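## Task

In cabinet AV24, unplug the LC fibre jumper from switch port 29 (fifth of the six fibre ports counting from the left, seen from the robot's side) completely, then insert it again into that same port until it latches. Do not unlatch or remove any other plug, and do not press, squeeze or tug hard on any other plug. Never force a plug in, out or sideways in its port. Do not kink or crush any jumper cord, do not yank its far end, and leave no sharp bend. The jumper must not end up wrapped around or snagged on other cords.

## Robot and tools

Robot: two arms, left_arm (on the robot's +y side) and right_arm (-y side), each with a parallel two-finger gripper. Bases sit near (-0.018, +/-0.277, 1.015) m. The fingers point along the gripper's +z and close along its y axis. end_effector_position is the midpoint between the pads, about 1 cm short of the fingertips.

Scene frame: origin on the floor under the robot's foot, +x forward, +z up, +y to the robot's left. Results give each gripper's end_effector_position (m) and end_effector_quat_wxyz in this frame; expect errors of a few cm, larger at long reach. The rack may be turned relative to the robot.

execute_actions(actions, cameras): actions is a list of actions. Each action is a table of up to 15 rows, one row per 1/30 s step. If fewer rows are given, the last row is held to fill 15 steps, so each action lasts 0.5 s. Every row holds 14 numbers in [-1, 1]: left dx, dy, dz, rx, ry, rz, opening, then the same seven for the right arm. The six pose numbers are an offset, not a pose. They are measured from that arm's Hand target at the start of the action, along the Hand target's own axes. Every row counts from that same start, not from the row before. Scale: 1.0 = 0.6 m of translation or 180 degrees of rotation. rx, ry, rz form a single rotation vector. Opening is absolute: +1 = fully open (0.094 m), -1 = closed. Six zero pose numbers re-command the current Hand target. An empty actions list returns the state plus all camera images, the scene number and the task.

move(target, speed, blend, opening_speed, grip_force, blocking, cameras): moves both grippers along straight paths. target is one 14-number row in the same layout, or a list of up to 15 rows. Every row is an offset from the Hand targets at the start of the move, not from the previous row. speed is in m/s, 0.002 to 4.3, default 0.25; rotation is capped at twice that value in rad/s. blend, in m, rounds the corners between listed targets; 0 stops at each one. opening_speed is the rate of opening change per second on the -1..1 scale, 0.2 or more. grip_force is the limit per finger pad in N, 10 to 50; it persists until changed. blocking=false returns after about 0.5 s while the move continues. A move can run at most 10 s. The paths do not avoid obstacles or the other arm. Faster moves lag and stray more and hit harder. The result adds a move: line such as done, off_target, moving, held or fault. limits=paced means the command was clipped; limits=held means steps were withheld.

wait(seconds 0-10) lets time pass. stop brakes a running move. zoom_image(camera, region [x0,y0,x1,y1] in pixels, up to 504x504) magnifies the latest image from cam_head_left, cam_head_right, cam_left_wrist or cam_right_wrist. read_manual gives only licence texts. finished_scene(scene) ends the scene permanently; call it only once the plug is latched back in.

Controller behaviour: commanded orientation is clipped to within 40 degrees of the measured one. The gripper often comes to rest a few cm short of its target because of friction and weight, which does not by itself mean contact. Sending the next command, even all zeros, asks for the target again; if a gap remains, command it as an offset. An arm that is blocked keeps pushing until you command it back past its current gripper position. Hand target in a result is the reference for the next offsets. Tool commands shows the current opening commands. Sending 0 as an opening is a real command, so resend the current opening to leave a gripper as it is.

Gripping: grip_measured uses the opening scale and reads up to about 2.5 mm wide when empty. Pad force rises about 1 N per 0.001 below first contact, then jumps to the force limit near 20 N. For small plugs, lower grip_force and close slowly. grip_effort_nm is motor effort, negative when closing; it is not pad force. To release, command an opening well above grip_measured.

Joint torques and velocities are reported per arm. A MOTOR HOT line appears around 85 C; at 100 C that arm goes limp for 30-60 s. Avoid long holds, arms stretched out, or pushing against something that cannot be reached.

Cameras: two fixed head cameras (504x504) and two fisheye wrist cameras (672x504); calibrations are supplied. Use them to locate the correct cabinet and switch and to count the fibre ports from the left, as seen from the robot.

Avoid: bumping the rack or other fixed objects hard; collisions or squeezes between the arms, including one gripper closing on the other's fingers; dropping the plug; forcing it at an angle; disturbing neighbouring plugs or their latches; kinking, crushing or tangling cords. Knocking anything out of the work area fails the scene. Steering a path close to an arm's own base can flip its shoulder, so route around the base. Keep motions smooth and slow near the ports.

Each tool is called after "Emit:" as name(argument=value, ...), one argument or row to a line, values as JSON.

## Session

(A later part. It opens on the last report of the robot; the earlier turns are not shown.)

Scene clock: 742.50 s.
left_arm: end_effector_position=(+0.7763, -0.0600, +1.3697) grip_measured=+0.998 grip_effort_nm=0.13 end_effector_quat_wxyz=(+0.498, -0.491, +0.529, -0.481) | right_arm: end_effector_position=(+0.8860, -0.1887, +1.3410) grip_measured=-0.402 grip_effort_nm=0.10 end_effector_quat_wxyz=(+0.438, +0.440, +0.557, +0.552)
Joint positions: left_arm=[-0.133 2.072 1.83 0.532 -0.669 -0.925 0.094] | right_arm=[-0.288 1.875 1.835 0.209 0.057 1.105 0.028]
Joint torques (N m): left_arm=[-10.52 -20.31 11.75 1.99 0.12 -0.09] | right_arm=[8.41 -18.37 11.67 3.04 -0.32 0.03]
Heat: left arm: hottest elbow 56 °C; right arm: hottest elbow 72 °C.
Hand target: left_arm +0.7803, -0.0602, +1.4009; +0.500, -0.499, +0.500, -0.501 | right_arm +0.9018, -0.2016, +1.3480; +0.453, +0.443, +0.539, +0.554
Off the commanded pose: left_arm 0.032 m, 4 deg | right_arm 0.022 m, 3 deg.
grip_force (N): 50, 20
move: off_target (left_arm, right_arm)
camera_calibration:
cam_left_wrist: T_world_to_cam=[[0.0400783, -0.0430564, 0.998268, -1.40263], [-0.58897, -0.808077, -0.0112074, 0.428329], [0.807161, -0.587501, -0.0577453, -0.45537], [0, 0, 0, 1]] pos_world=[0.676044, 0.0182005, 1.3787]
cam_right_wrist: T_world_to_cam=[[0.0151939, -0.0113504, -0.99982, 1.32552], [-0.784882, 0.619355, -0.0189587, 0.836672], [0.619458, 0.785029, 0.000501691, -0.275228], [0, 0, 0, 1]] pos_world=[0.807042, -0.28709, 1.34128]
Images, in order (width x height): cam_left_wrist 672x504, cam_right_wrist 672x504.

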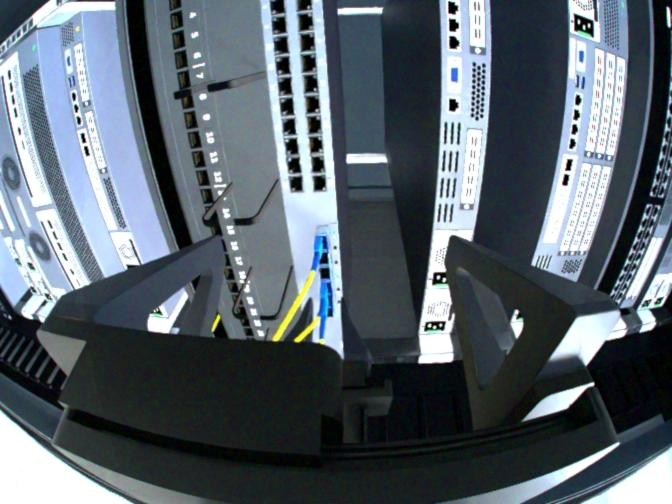

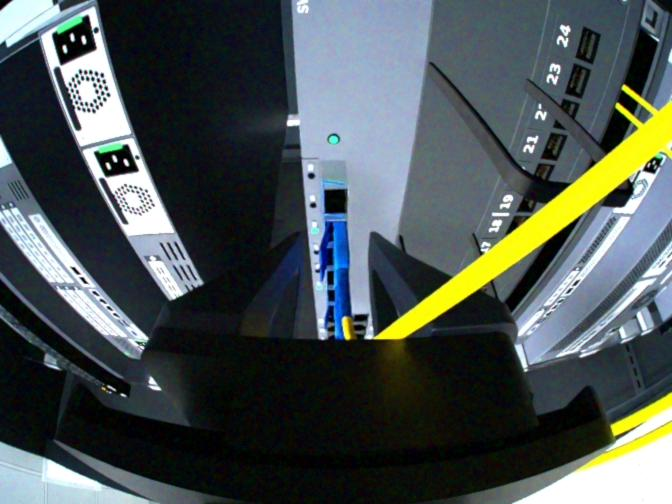

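Emit:
move(
  target=[
    [0,0,0,0,0,0,1,0.0206,-0.002,-0.0935,0.007,0.006,0,-0.3],
    [0,0,0,0,0,0,1,0.0055,-0.005,-0.02,0.007,0.006,0,-0.3],
  ],
  speed=0.05,
  cameras=["cam_right_wrist","cam_left_wrist"],
)

Emit:
zoom_image(
  camera="cam_right_wrist",
  region=[290, 170, 390, 330],
)

Emit:
zoom_image(
  camera="cam_left_wrist",
  region=[290, 265, 350, 350],
)

Scene clock: 792.77 s.
left_arm: end_effector_position=(+0.7763, -0.0600, +1.3697) grip_measured=+0.998 grip_effort_nm=0.13 end_effector_quat_wxyz=(+0.498, -0.491, +0.529, -0.481) | right_arm: end_effector_position=(+0.8745, -0.1907, +1.3378) grip_measured=-0.302 grip_effort_nm=0.10 end_effector_quat_wxyz=(+0.436, +0.440, +0.558, +0.552)
Joint positions: left_arm=[-0.133 2.072 1.83 0.532 -0.669 -0.925 0.094] | right_arm=[-0.289 1.844 1.779 0.231 0.055 1.106 0.033]
Joint torques (N m): left_arm=[-10.52 -19.9 11.7 2.11 0.12 -0.09] | right_arm=[7.53 -17.26 12.1 1.59 -0.49 0.05]
Heat: left arm: hottest elbow 57 °C; right arm: hottest elbow 67 °C.
Hand target: left_arm +0.7803, -0.0602, +1.4009; +0.500, -0.499, +0.500, -0.501 | right_arm +0.8895, -0.2006, +1.3445; +0.443, +0.442, +0.550, +0.553
Off the commanded pose: left_arm 0.032 m, 4 deg | right_arm 0.019 m, 1 deg.
grip_force (N): 50, 20
move: off_target (left_arm, right_arm)
camera_calibration:
cam_left_wrist: T_world_to_cam=[[0.0400783, -0.0430564, 0.998268, -1.40263], [-0.58897, -0.808077, -0.0112074, 0.428329], [0.807161, -0.587501, -0.0577453, -0.45537], [0, 0, 0, 1]] pos_world=[0.676044, 0.0182005, 1.3787]
cam_right_wrist: T_world_to_cam=[[0.0127543, -0.0114268, -0.999853, 1.32463], [-0.786719, 0.617075, -0.0170878, 0.827548], [0.61718, 0.786821, -0.00111936, -0.261983], [0, 0, 0, 1]] pos_world=[0.795843, -0.289389, 1.33828]
Images, in order (width x height): cam_left_wrist 672x504, cam_right_wrist 672x504.

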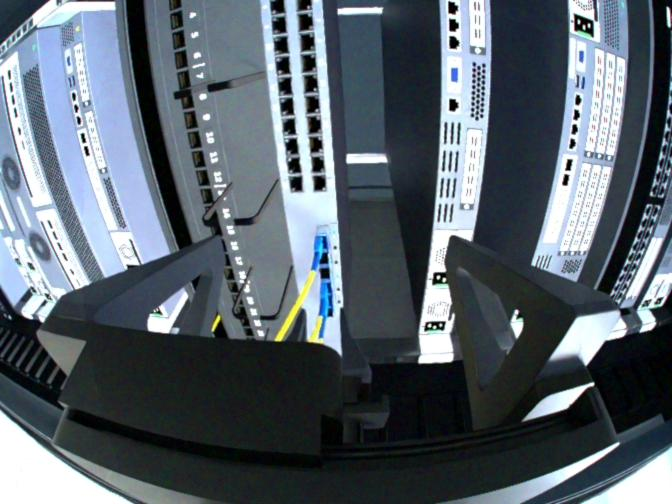

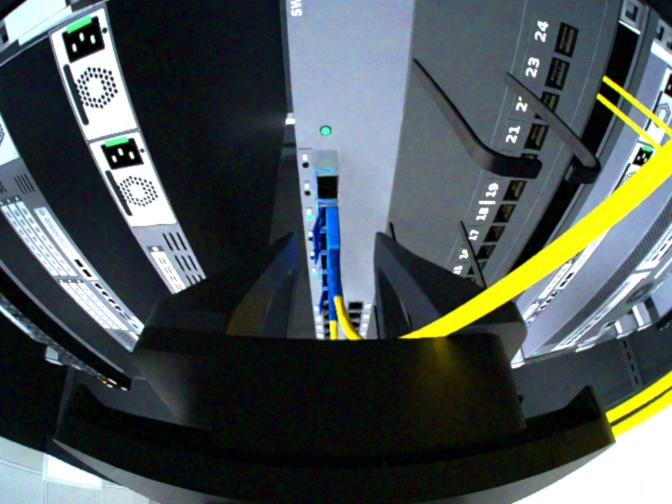

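Scaled by 3.150 from the camera's 672x504 image, which has a finer 960x720 frame.

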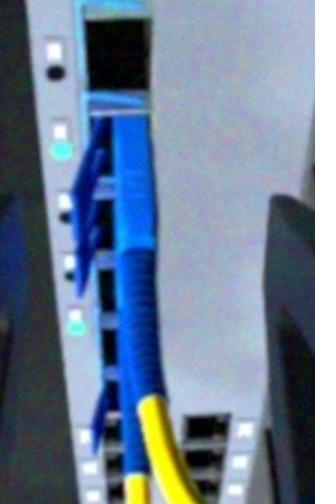

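Scaled by 5.929 from the camera's 672x504 image, which has a finer 960x720 frame.

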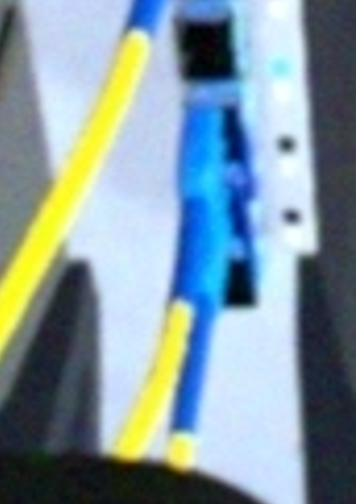

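Emit:
move(
  target=[
    [0,0,0,0,0,0,1,0,0.002,0,-0.002,0,0,-0.92],
  ],
  grip_force=[50,25],
  opening_speed=0.25,
)

Emit:
move(
  target=[
    [0,0,0,0,0,0,1,-0.003,0,0.013,-0.004,-0.003,0,-0.92],
  ],
  speed=0.03,
)

Emit:
move(
  target=[
    [0,0,0,0,0,0,1,-0.002,0,0.01,0,0,0,-0.92],
  ],
  speed=0.03,
  cameras=["cam_left_wrist","cam_right_wrist"],
)

Emit:
zoom_image(
  camera="cam_right_wrist",
  region=[290, 170, 390, 330],
)

Emit:
zoom_image(
  camera="cam_left_wrist",
  region=[290, 265, 350, 350],
)

Scene clock: 807.87 s.
left_arm: end_effector_position=(+0.7763, -0.0600, +1.3697) grip_measured=+0.998 grip_effort_nm=0.13 end_effector_quat_wxyz=(+0.498, -0.491, +0.529, -0.481) | right_arm: end_effector_position=(+0.8745, -0.1905, +1.3387) grip_measured=-0.877 grip_effort_nm=-0.59 end_effector_quat_wxyz=(+0.436, +0.439, +0.558, +0.553)
Joint positions: left_arm=[-0.133 2.072 1.83 0.532 -0.669 -0.925 0.094] | right_arm=[-0.289 1.844 1.78 0.231 0.051 1.106 0.006]
Joint torques (N m): left_arm=[-10.17 -19.6 11.62 2.14 0.17 -0.05] | right_arm=[8.76 -18.2 12.01 1.95 -0.48 0.03]
Heat: left arm: hottest elbow 57 °C; right arm: hottest elbow 69 °C.
Hand target: left_arm +0.7803, -0.0602, +1.4009; +0.500, -0.499, +0.500, -0.501 | right_arm +0.8895, -0.2007, +1.3459; +0.445, +0.441, +0.548, +0.554
Off the commanded pose: left_arm 0.032 m, 4 deg | right_arm 0.019 m, 2 deg.
grip_force (N): 50, 25
move: off_target (left_arm, right_arm)

Scene clock: 808.57 s.
left_arm: end_effector_position=(+0.7763, -0.0600, +1.3697) grip_measured=+0.998 grip_effort_nm=0.13 end_effector_quat_wxyz=(+0.498, -0.491, +0.529, -0.481) | right_arm: end_effector_position=(+0.8752, -0.1904, +1.3390) grip_measured=-0.877 grip_effort_nm=-0.59 end_effector_quat_wxyz=(+0.436, +0.439, +0.557, +0.554)
Joint positions: left_arm=[-0.133 2.072 1.83 0.532 -0.669 -0.925 0.094] | right_arm=[-0.289 1.846 1.783 0.231 0.051 1.106 0.006]
Joint torques (N m): left_arm=[-10.11 -19.6 11.73 2.15 0.15 -0.06] | right_arm=[7.77 -16.15 13.08 2.5 -0.43 -0.01]
Heat: left arm: hottest elbow 57 °C; right arm: hottest elbow 69 °C.
Hand target: left_arm +0.7803, -0.0602, +1.4009; +0.500, -0.499, +0.500, -0.501 | right_arm +0.8975, -0.2007, +1.3459; +0.450, +0.441, +0.542, +0.556
Off the commanded pose: left_arm 0.032 m, 4 deg | right_arm 0.026 m, 2 deg.
grip_force (N): 50, 25
move: off_target (left_arm, right_arm)

Scene clock: 809.27 s.
left_arm: end_effector_position=(+0.7763, -0.0600, +1.3697) grip_measured=+0.998 grip_effort_nm=0.13 end_effector_quat_wxyz=(+0.498, -0.491, +0.529, -0.481) | right_arm: end_effector_position=(+0.8765, -0.1901, +1.3391) grip_measured=-0.877 grip_effort_nm=-0.59 end_effector_quat_wxyz=(+0.437, +0.439, +0.557, +0.554)
Joint positions: left_arm=[-0.133 2.072 1.83 0.532 -0.669 -0.925 0.094] | right_arm=[-0.289 1.85 1.788 0.231 0.051 1.106 0.006]
Joint torques (N m): left_arm=[-9.82 -19.78 11.38 1.99 0.11 -0.03] | right_arm=[7.77 -15.68 14.52 2.06 -0.52 0.07]
Heat: left arm: hottest elbow 57 °C; right arm: hottest elbow 68 °C.
Hand target: left_arm +0.7803, -0.0602, +1.4009; +0.500, -0.499, +0.500, -0.501 | right_arm +0.9036, -0.2007, +1.3460; +0.450, +0.441, +0.542, +0.556
Off the commanded pose: left_arm 0.032 m, 4 deg | right_arm 0.030 m, 2 deg.
grip_force (N): 50, 25
move: off_target (left_arm, right_arm)
camera_calibration:
cam_left_wrist: T_world_to_cam=[[0.0400783, -0.0430564, 0.998268, -1.40263], [-0.58897, -0.808077, -0.0112074, 0.428329], [0.807161, -0.587501, -0.0577453, -0.45537], [0, 0, 0, 1]] pos_world=[0.676044, 0.0182005, 1.3787]
cam_right_wrist: T_world_to_cam=[[0.0175502, -0.00996788, -0.999796, 1.32193], [-0.787512, 0.615976, -0.019965, 0.833076], [0.616049, 0.787702, 0.00296067, -0.267982], [0, 0, 0, 1]] pos_world=[0.797947, -0.288887, 1.33908]
Images, in order (width x height): cam_left_wrist 672x504, cam_right_wrist 672x504.

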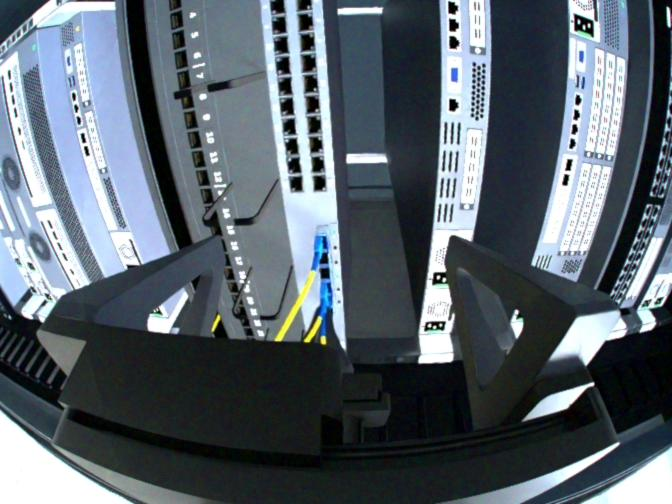

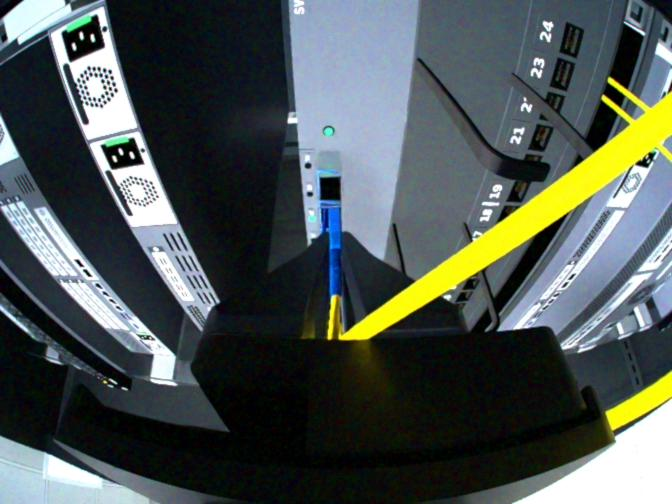

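Scaled by 3.150 from the camera's 672x504 image, which has a finer 960x720 frame.

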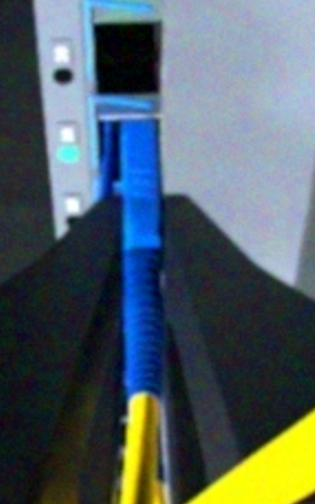

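Scaled by 5.929 from the camera's 672x504 image, which has a finer 960x720 frame.

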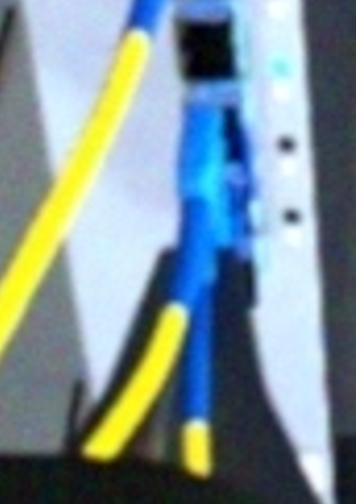

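Emit:
move(
  target=[
    [0,0,0,0,0,0,1,-0.001,0,0.007,0,0,0,-0.92],
  ],
  speed=0.03,
)

Emit:
move(
  target=[
    [0,0,0,0,0,0,1,-0.001,0,0.007,0,0,0,-0.92],
  ],
  speed=0.03,
)

Emit:
move(
  target=[
    [0,0,0,0,0,0,1,-0.001,0,0.007,0,0,0,-0.92],
  ],
  speed=0.03,
  cameras=["cam_left_wrist","cam_right_wrist"],
)

Emit:
zoom_image(
  camera="cam_right_wrist",
  region=[290, 170, 390, 330],
)

Emit:
zoom_image(
  camera="cam_left_wrist",
  region=[290, 265, 350, 350],
)

Scene clock: 818.10 s.
left_arm: end_effector_position=(+0.7763, -0.0600, +1.3697) grip_measured=+0.998 grip_effort_nm=0.13 end_effector_quat_wxyz=(+0.498, -0.491, +0.529, -0.481) | right_arm: end_effector_position=(+0.8783, -0.1900, +1.3391) grip_measured=-0.877 grip_effort_nm=-0.59 end_effector_quat_wxyz=(+0.437, +0.439, +0.557, +0.553)
Joint positions: left_arm=[-0.133 2.072 1.83 0.532 -0.669 -0.925 0.094] | right_arm=[-0.289 1.854 1.796 0.227 0.054 1.106 0.006]
Joint torques (N m): left_arm=[-9.99 -19.6 11.62 2.1 0.13 -0.1] | right_arm=[8.06 -16.15 14.86 1.89 -0.7 0.02]
Heat: left arm: hottest elbow 57 °C; right arm: hottest elbow 67 °C.
Hand target: left_arm +0.7803, -0.0602, +1.4009; +0.500, -0.499, +0.500, -0.501 | right_arm +0.9078, -0.2002, +1.3461; +0.450, +0.441, +0.542, +0.556
Off the commanded pose: left_arm 0.032 m, 4 deg | right_arm 0.032 m, 2 deg.
grip_force (N): 50, 25
move: off_target (left_arm, right_arm)

Scene clock: 818.80 s.
left_arm: end_effector_position=(+0.7763, -0.0600, +1.3697) grip_measured=+0.998 grip_effort_nm=0.13 end_effector_quat_wxyz=(+0.498, -0.491, +0.529, -0.481) | right_arm: end_effector_position=(+0.8788, -0.1903, +1.3391) grip_measured=-0.877 grip_effort_nm=-0.58 end_effector_quat_wxyz=(+0.436, +0.440, +0.558, +0.552)
Joint positions: left_arm=[-0.133 2.072 1.83 0.532 -0.669 -0.925 0.094] | right_arm=[-0.289 1.855 1.8 0.222 0.055 1.106 0.006]
Joint torques (N m): left_arm=[-9.82 -20.01 11.62 2.1 0.13 -0.06] | right_arm=[7.3 -14.74 15.83 1.87 -0.79 0.03]
Heat: left arm: hottest elbow 57 °C; right arm: hottest elbow 67 °C.
Hand target: left_arm +0.7803, -0.0602, +1.4009; +0.500, -0.499, +0.500, -0.501 | right_arm +0.9120, -0.2000, +1.3464; +0.450, +0.441, +0.542, +0.556
Off the commanded pose: left_arm 0.032 m, 4 deg | right_arm 0.035 m, 2 deg.
grip_force (N): 50, 25
move: off_target (left_arm, right_arm)

Scene clock: 819.53 s.
left_arm: end_effector_position=(+0.7763, -0.0600, +1.3697) grip_measured=+0.998 grip_effort_nm=0.13 end_effector_quat_wxyz=(+0.498, -0.491, +0.529, -0.481) | right_arm: end_effector_position=(+0.8799, -0.1900, +1.3390) grip_measured=-0.877 grip_effort_nm=-0.59 end_effector_quat_wxyz=(+0.435, +0.441, +0.559, +0.551)
Joint positions: left_arm=[-0.133 2.072 1.83 0.532 -0.669 -0.925 0.094] | right_arm=[-0.289 1.858 1.807 0.213 0.056 1.106 0.006]
Joint torques (N m): left_arm=[-11.05 -20.31 11.62 2.11 0.13 -0.07] | right_arm=[7.94 -14.51 16.36 1.88 -0.88 0.02]
Heat: left arm: hottest elbow 57 °C; right arm: hottest elbow 68 °C.
Hand target: left_arm +0.7803, -0.0602, +1.4009; +0.500, -0.499, +0.500, -0.501 | right_arm +0.9163, -0.1997, +1.3464; +0.450, +0.441, +0.542, +0.556
Off the commanded pose: left_arm 0.032 m, 4 deg | right_arm 0.038 m, 3 deg.
grip_force (N): 50, 25
move: off_target (left_arm, right_arm)
camera_calibration:
cam_left_wrist: T_world_to_cam=[[0.0400783, -0.0430564, 0.998268, -1.40263], [-0.58897, -0.808077, -0.0112074, 0.428329], [0.807161, -0.587501, -0.0577453, -0.45537], [0, 0, 0, 1]] pos_world=[0.676044, 0.0182005, 1.3787]
cam_right_wrist: T_world_to_cam=[[0.0091457, -0.012414, -0.999881, 1.32881], [-0.786901, 0.616901, -0.0148568, 0.828575], [0.617012, 0.786943, -0.00412662, -0.261726], [0, 0, 0, 1]] pos_world=[0.801342, -0.288689, 1.33988]
Images, in order (width x height): cam_left_wrist 672x504, cam_right_wrist 672x504.

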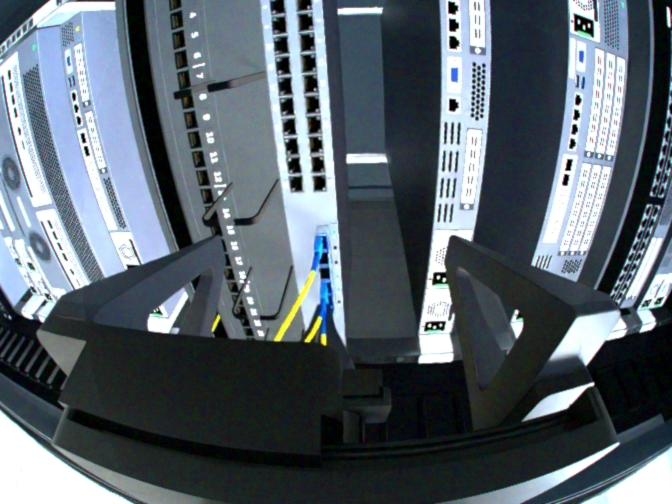

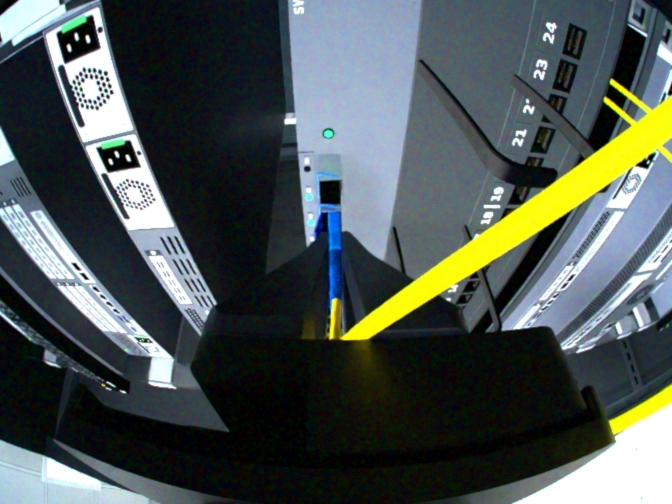

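Scaled by 3.150 from the camera's 672x504 image, which has a finer 960x720 frame.

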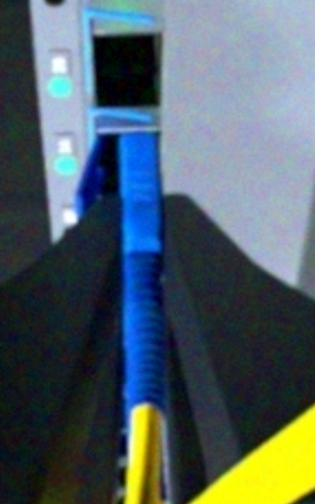

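Scaled by 5.929 from the camera's 672x504 image, which has a finer 960x720 frame.

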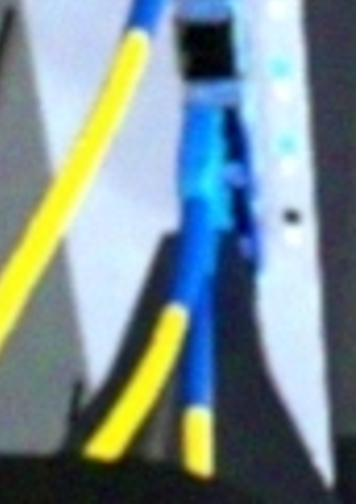

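Emit:
move(
  target=[
    [0,0,0,0,0,0,1,0.006,0,-0.026,0,0,0,-0.92],
  ],
  speed=0.03,
)

Emit:
move(
  target=[
    [0,0,0,0,0,0,1,0,0,0,0,0,0,-0.3],
  ],
  opening_speed=0.4,
  cameras=["cam_right_wrist"],
)

Emit:
zoom_image(
  camera="cam_right_wrist",
  region=[290, 170, 390, 330],
)

Scene clock: 824.40 s.
left_arm: end_effector_position=(+0.7763, -0.0600, +1.3697) grip_measured=+0.998 grip_effort_nm=0.13 end_effector_quat_wxyz=(+0.498, -0.491, +0.529, -0.481) | right_arm: end_effector_position=(+0.8800, -0.1901, +1.3389) grip_measured=-0.877 grip_effort_nm=-0.59 end_effector_quat_wxyz=(+0.435, +0.441, +0.559, +0.551)
Joint positions: left_arm=[-0.133 2.072 1.83 0.532 -0.669 -0.925 0.094] | right_arm=[-0.289 1.858 1.807 0.213 0.057 1.106 0.006]
Joint torques (N m): left_arm=[-9.99 -18.84 11.64 2.06 0.09 -0.01] | right_arm=[7.71 -16.85 12.75 2.82 -0.61 -0.01]
Heat: left arm: hottest elbow 57 °C; right arm: hottest elbow 71 °C.
Hand target: left_arm +0.7803, -0.0602, +1.4009; +0.500, -0.499, +0.500, -0.501 | right_arm +0.9003, -0.1995, +1.3460; +0.450, +0.441, +0.542, +0.556
Off the commanded pose: left_arm 0.032 m, 4 deg | right_arm 0.023 m, 3 deg.
grip_force (N): 50, 25
move: off_target (left_arm, right_arm)

Scene clock: 826.17 s.
left_arm: end_effector_position=(+0.7763, -0.0600, +1.3697) grip_measured=+0.998 grip_effort_nm=0.13 end_effector_quat_wxyz=(+0.498, -0.491, +0.529, -0.481) | right_arm: end_effector_position=(+0.8859, -0.1883, +1.3287) grip_measured=-0.304 grip_effort_nm=0.17 end_effector_quat_wxyz=(+0.434, +0.443, +0.561, +0.549)
Joint positions: left_arm=[-0.133 2.072 1.83 0.532 -0.669 -0.925 0.094] | right_arm=[-0.295 1.879 1.822 0.213 0.054 1.107 0.033]
Joint torques (N m): left_arm=[-9.93 -20.01 11.66 2.17 0.11 -0.09] | right_arm=[9.29 -18.96 11.88 2.92 -0.53 0]
Heat: left arm: hottest elbow 57 °C; right arm: hottest elbow 70 °C.
Hand target: left_arm +0.7803, -0.0602, +1.4009; +0.500, -0.499, +0.500, -0.501 | right_arm +0.9003, -0.1995, +1.3460; +0.450, +0.441, +0.542, +0.556
Off the commanded pose: left_arm 0.032 m, 4 deg | right_arm 0.025 m, 3 deg.
grip_force (N): 50, 25
move: off_target (left_arm, right_arm)
camera_calibration:
cam_right_wrist: T_world_to_cam=[[0.0013947, -0.0140803, -0.9999, 1.32508], [-0.786612, 0.61737, -0.00979081, 0.825187], [0.617446, 0.786547, -0.0102147, -0.259104], [0, 0, 0, 1]] pos_world=[0.807237, -0.28699, 1.33038]
Images, in order (width x height): cam_right_wrist 672x504.

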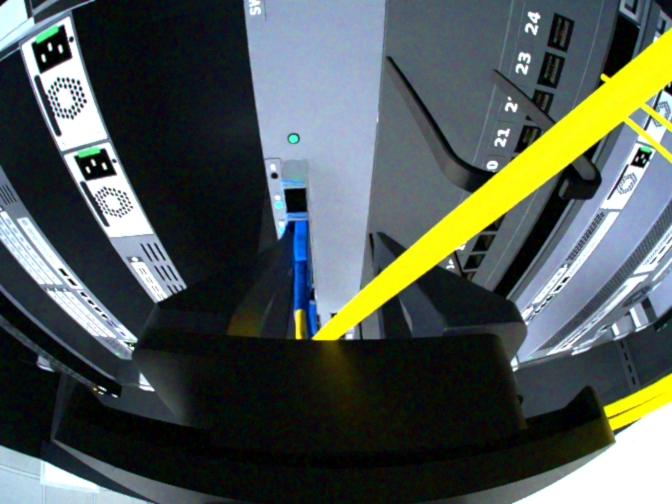

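Scaled by 3.150 from the camera's 672x504 image, which has a finer 960x720 frame.

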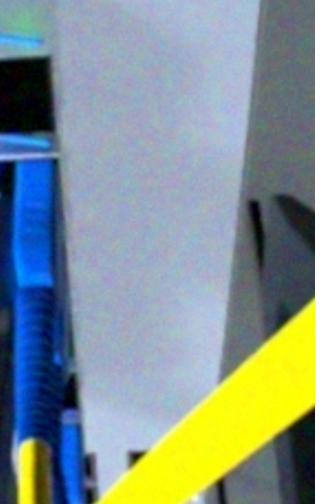

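Emit:
move(
  target=[
    [0,0,0,0,0,0,1,0.002,0.017,-0.008,0,0,0,-0.2],
  ],
  speed=0.05,
  cameras=["cam_right_wrist"],
)

Emit:
zoom_image(
  camera="cam_right_wrist",
  region=[270, 170, 370, 340],
)

Scene clock: 831.27 s.
left_arm: end_effector_position=(+0.7763, -0.0600, +1.3697) grip_measured=+0.998 grip_effort_nm=0.13 end_effector_quat_wxyz=(+0.498, -0.491, +0.529, -0.481) | right_arm: end_effector_position=(+0.8860, -0.1886, +1.3261) grip_measured=-0.203 grip_effort_nm=0.17 end_effector_quat_wxyz=(+0.432, +0.445, +0.563, +0.546)
Joint positions: left_arm=[-0.133 2.072 1.83 0.532 -0.669 -0.925 0.094] | right_arm=[-0.296 1.88 1.821 0.208 0.059 1.108 0.037]
Joint torques (N m): left_arm=[-9.99 -19.96 11.64 2.09 0.14 -0.02] | right_arm=[9.23 -20.31 11.44 2.54 -0.33 0.02]
Heat: left arm: hottest elbow 57 °C; right arm: hottest elbow 69 °C.
Hand target: left_arm +0.7803, -0.0602, +1.4009; +0.500, -0.499, +0.500, -0.501 | right_arm +0.8952, -0.1995, +1.3562; +0.450, +0.441, +0.542, +0.556
Off the commanded pose: left_arm 0.032 m, 4 deg | right_arm 0.033 m, 3 deg.
grip_force (N): 50, 25
move: off_target (left_arm, right_arm)
camera_calibration:
cam_right_wrist: T_world_to_cam=[[-0.00672006, -0.0158304, -0.999852, 1.32926], [-0.785788, 0.618479, -0.00451091, 0.817788], [0.618459, 0.785642, -0.0165956, -0.251578], [0, 0, 0, 1]] pos_world=[0.807131, -0.287092, 1.32858]
Images, in order (width x height): cam_right_wrist 672x504.

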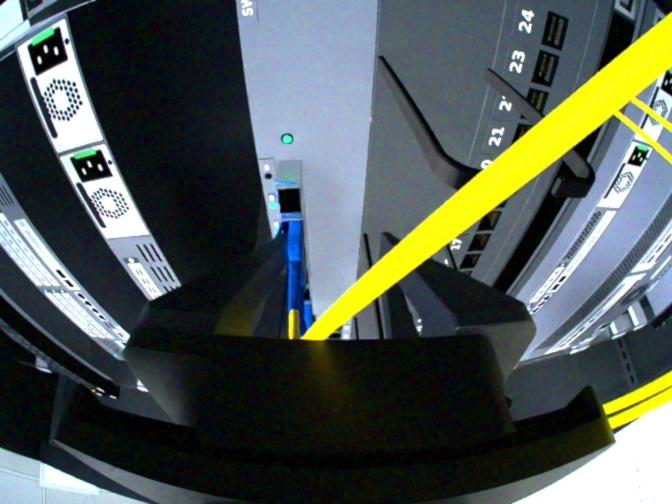

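Scaled by 2.965 from the camera's 672x504 image, which has a finer 960x720 frame.

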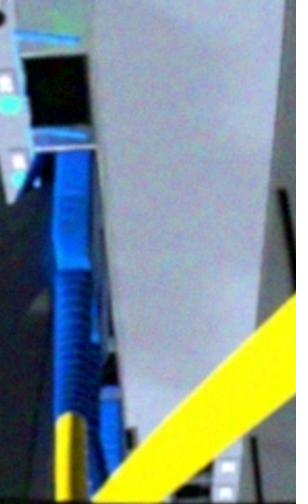

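Emit:
move(
  target=[
    [0,0,0,0,0,0,1,0,-0.0165,0,0,0,0,-0.78],
  ],
  opening_speed=0.3,
  cameras=["cam_right_wrist"],
)

Emit:
zoom_image(
  camera="cam_right_wrist",
  region=[280, 170, 380, 340],
)

Scene clock: 844.10 s.
left_arm: end_effector_position=(+0.7763, -0.0600, +1.3697) grip_measured=+0.998 grip_effort_nm=0.13 end_effector_quat_wxyz=(+0.498, -0.491, +0.529, -0.481) | right_arm: end_effector_position=(+0.8862, -0.1881, +1.3351) grip_measured=-0.777 grip_effort_nm=-0.17 end_effector_quat_wxyz=(+0.438, +0.439, +0.555, +0.555)
Joint positions: left_arm=[-0.133 2.072 1.83 0.532 -0.669 -0.925 0.094] | right_arm=[-0.293 1.88 1.825 0.23 0.048 1.108 0.01]
Joint torques (N m): left_arm=[-10.46 -20.25 11.56 1.95 0.14 -0.07] | right_arm=[9.05 -19.55 10.47 2.43 -0.17 0.01]
Heat: left arm: hottest elbow 58 °C; right arm: hottest elbow 68 °C.
Hand target: left_arm +0.7803, -0.0602, +1.4009; +0.500, -0.499, +0.500, -0.501 | right_arm +0.8953, -0.1994, +1.3461; +0.450, +0.441, +0.543, +0.556
Off the commanded pose: left_arm 0.032 m, 4 deg | right_arm 0.018 m, 2 deg.
grip_force (N): 50, 25
move: off_target (left_arm, right_arm)
camera_calibration:
cam_right_wrist: T_world_to_cam=[[0.0212785, -0.00717419, -0.999748, 1.31491], [-0.785855, 0.618048, -0.0211611, 0.8399], [0.618044, 0.786107, 0.00751325, -0.283776], [0, 0, 0, 1]] pos_world=[0.807447, -0.286587, 1.33448]
Images, in order (width x height): cam_right_wrist 672x504.

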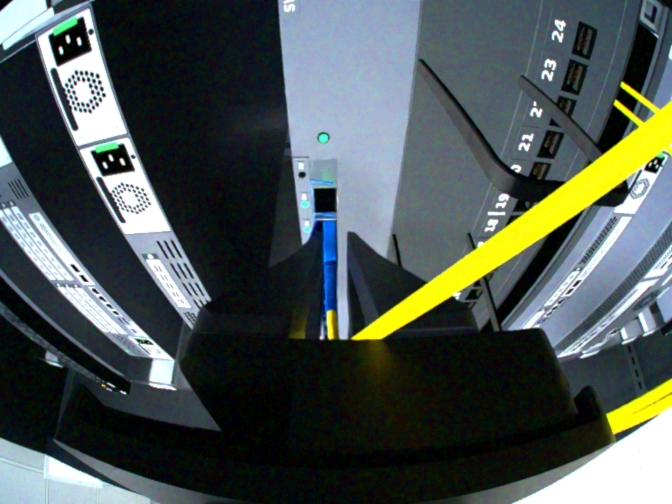

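Scaled by 2.965 from the camera's 672x504 image, which has a finer 960x720 frame.

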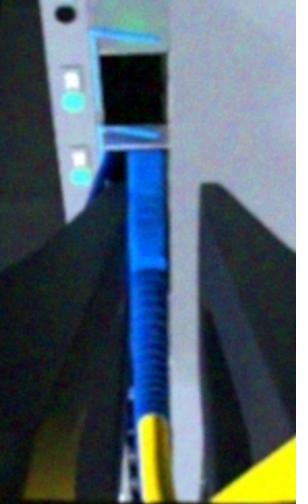

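Emit:
move(
  target=[
    [0,0,0,0,0,0,1,0.015,0.004,-0.085,0,0,0,-0.78],
  ],
  speed=0.06,
  cameras=["cam_right_wrist","cam_left_wrist"],
)

Emit:
zoom_image(
  camera="cam_left_wrist",
  region=[290, 225, 370, 350],
)

Emit:
zoom_image(
  camera="cam_right_wrist",
  region=[280, 150, 380, 340],
)

Scene clock: 851.53 s.
left_arm: end_effector_position=(+0.7763, -0.0600, +1.3697) grip_measured=+0.998 grip_effort_nm=0.13 end_effector_quat_wxyz=(+0.498, -0.491, +0.529, -0.481) | right_arm: end_effector_position=(+0.8480, -0.1978, +1.3336) grip_measured=-0.778 grip_effort_nm=-0.15 end_effector_quat_wxyz=(+0.441, +0.444, +0.552, +0.551)
Joint positions: left_arm=[-0.133 2.072 1.83 0.532 -0.669 -0.925 0.094] | right_arm=[-0.288 1.776 1.654 0.302 0.068 1.108 0.01]
Joint torques (N m): left_arm=[-10.52 -19.72 11.51 2.35 0.15 0] | right_arm=[9.99 -20.48 7.36 2.95 -0.22 -0.05]
Heat: left arm: hottest elbow 58 °C; right arm: hottest elbow 68 °C.
Hand target: left_arm +0.7803, -0.0602, +1.4009; +0.500, -0.499, +0.500, -0.501 | right_arm +0.8436, -0.2010, +1.3474; +0.450, +0.441, +0.542, +0.556
Off the commanded pose: left_arm 0.032 m, 4 deg | right_arm 0.015 m, 2 deg.
grip_force (N): 50, 25
move: off_target (left_arm, right_arm)
camera_calibration:
cam_left_wrist: T_world_to_cam=[[0.0400783, -0.0430564, 0.998268, -1.40263], [-0.58897, -0.808077, -0.0112074, 0.428329], [0.807161, -0.587501, -0.0577453, -0.45537], [0, 0, 0, 1]] pos_world=[0.676044, 0.0182005, 1.3787]
cam_right_wrist: T_world_to_cam=[[0.0180903, -0.00705603, -0.999811, 1.31696], [-0.776102, 0.630336, -0.018491, 0.80648], [0.630348, 0.77629, 0.00592675, -0.26262], [0, 0, 0, 1]] pos_world=[0.767628, -0.295192, 1.33318]
Images, in order (width x height): cam_left_wrist 672x504, cam_right_wrist 672x504.

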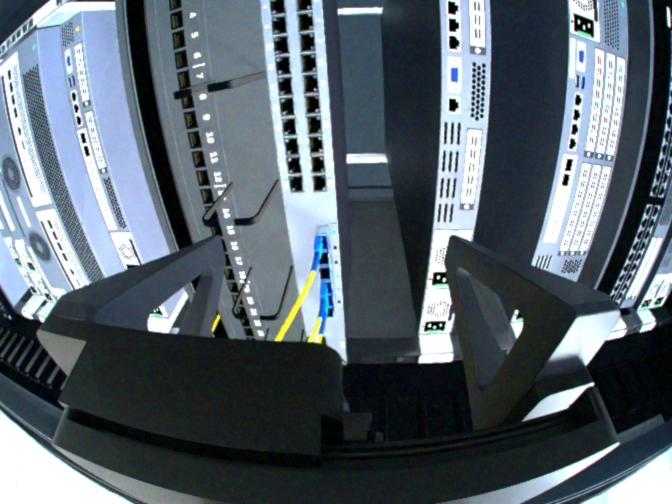

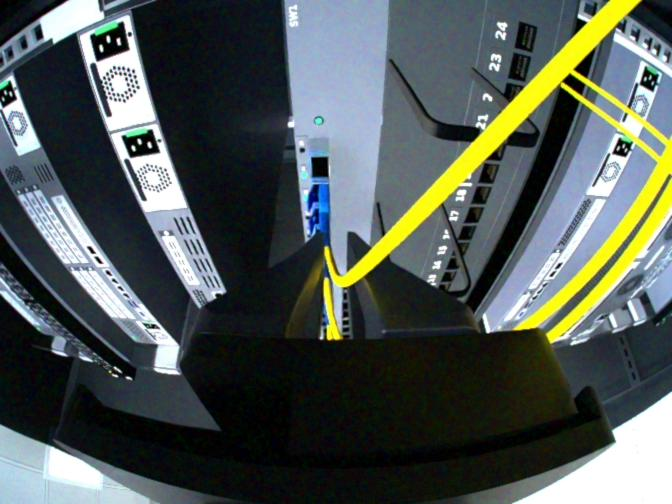

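Scaled by 4.032 from the camera's 672x504 image, which has a finer 960x720 frame.

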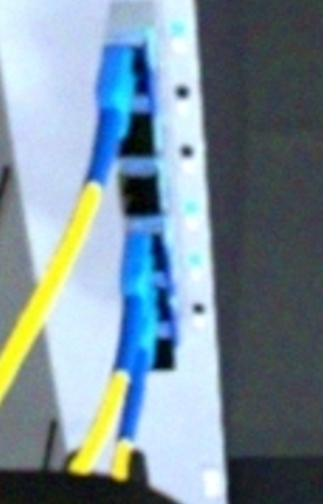

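Scaled by 2.653 from the camera's 672x504 image, which has a finer 960x720 frame.

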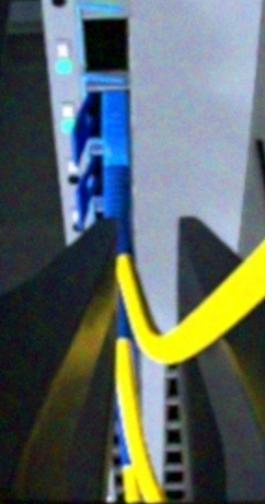

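Emit:
move(
  target=[
    [0,0,0,0,0,0,1,0.045,0.0,-0.25,0,0,0,-0.4],
  ],
  speed=0.1,
  opening_speed=0.5,
  cameras=["all"],
)

Emit:
zoom_image(
  camera="cam_right_wrist",
  region=[250, 100, 450, 340],
)

Emit:
zoom_image(
  camera="cam_head_right",
  region=[250, 250, 450, 450],
)

Scene clock: 858.10 s.
left_arm: end_effector_position=(+0.7763, -0.0600, +1.3697) grip_measured=+0.998 grip_effort_nm=0.13 end_effector_quat_wxyz=(+0.498, -0.491, +0.529, -0.481) | right_arm: end_effector_position=(+0.6948, -0.2030, +1.3341) grip_measured=-0.402 grip_effort_nm=0.11 end_effector_quat_wxyz=(+0.441, +0.445, +0.551, +0.552)
Joint positions: left_arm=[-0.133 2.072 1.83 0.532 -0.669 -0.925 0.094] | right_arm=[-0.213 1.434 1.131 0.485 0.142 1.096 0.028]
Joint torques (N m): left_arm=[-10.17 -19.66 11.45 2.21 0.15 -0.05] | right_arm=[6.48 -14.27 7.04 2.97 -0.28 -0.08]
Heat: left arm: hottest elbow 58 °C; right arm: hottest elbow 65 °C.
Hand target: left_arm +0.7803, -0.0602, +1.4009; +0.500, -0.499, +0.500, -0.501 | right_arm +0.6913, -0.2055, +1.3441; +0.450, +0.441, +0.542, +0.556
Off the commanded pose: left_arm 0.032 m, 4 deg | right_arm 0.011 m, 1 deg.
grip_force (N): 50, 25
move: off_target (left_arm, right_arm)
camera_calibration:
cam_left_wrist: T_world_to_cam=[[0.0400783, -0.0430564, 0.998268, -1.40263], [-0.58897, -0.808077, -0.0112074, 0.428329], [0.807161, -0.587501, -0.0577453, -0.45537], [0, 0, 0, 1]] pos_world=[0.676044, 0.0182005, 1.3787]
cam_right_wrist: T_world_to_cam=[[0.0194178, -0.00451697, -0.999801, 1.31972], [-0.775408, 0.631206, -0.0179115, 0.689795], [0.631162, 0.775602, 0.00875417, -0.166646], [0, 0, 0, 1]] pos_world=[0.614427, -0.300191, 1.33328]

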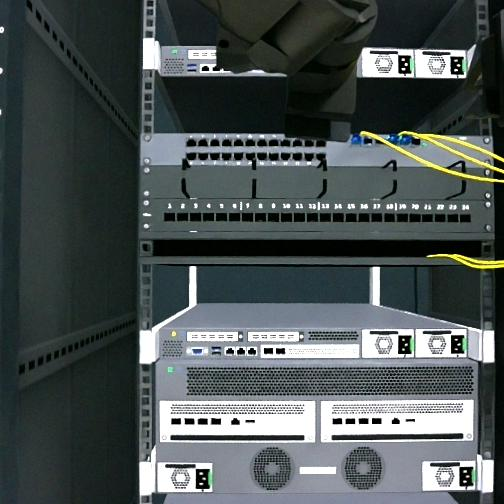

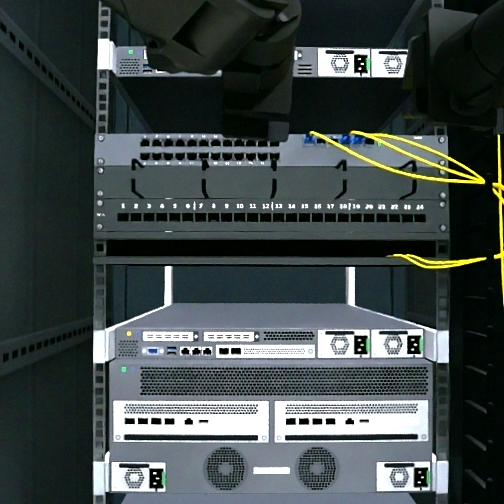

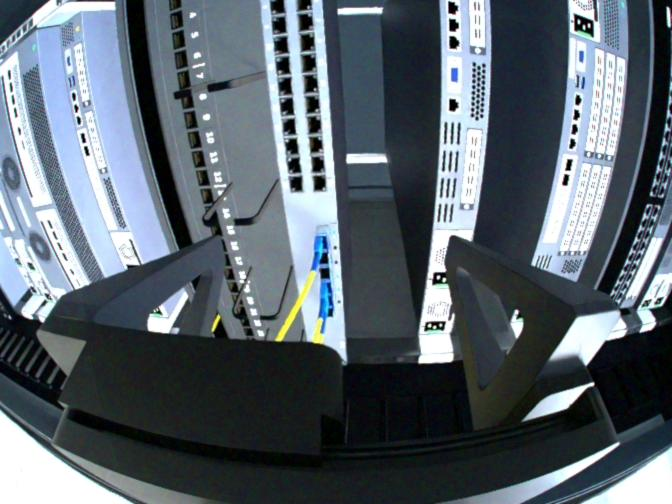

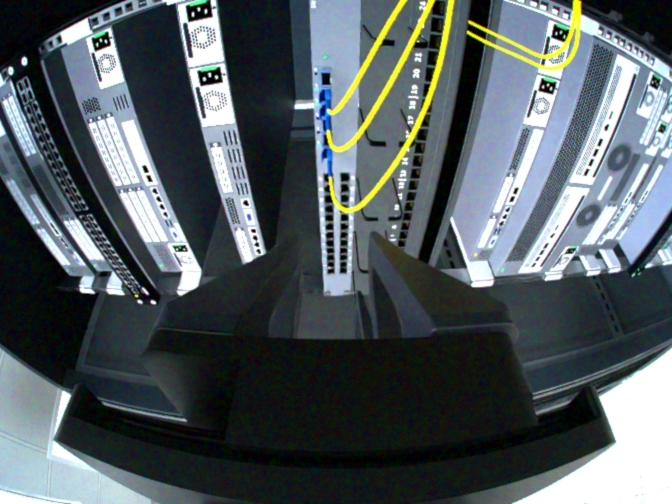

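Scaled by 2.100 from the camera's 672x504 image, which has a finer 960x720 frame.

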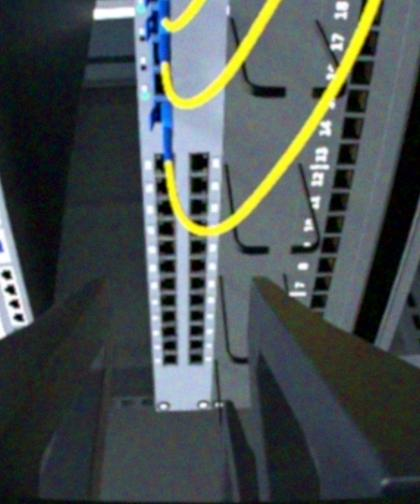

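Scaled by 2.520 from the camera's 504x504 image, which has a finer 720x720 frame.

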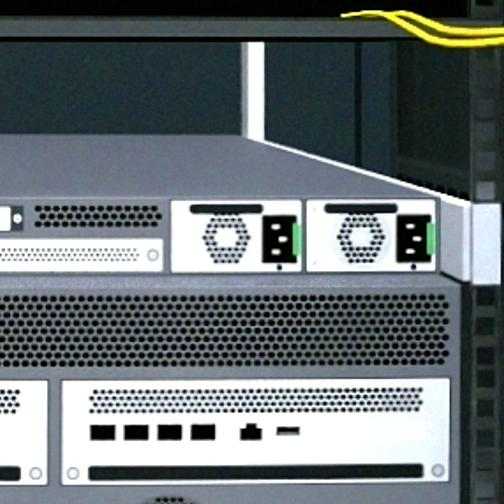

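Clean routing. Finish.

Emit:
finished_scene(
  scene=1,
)

The scene is finished: the task was done.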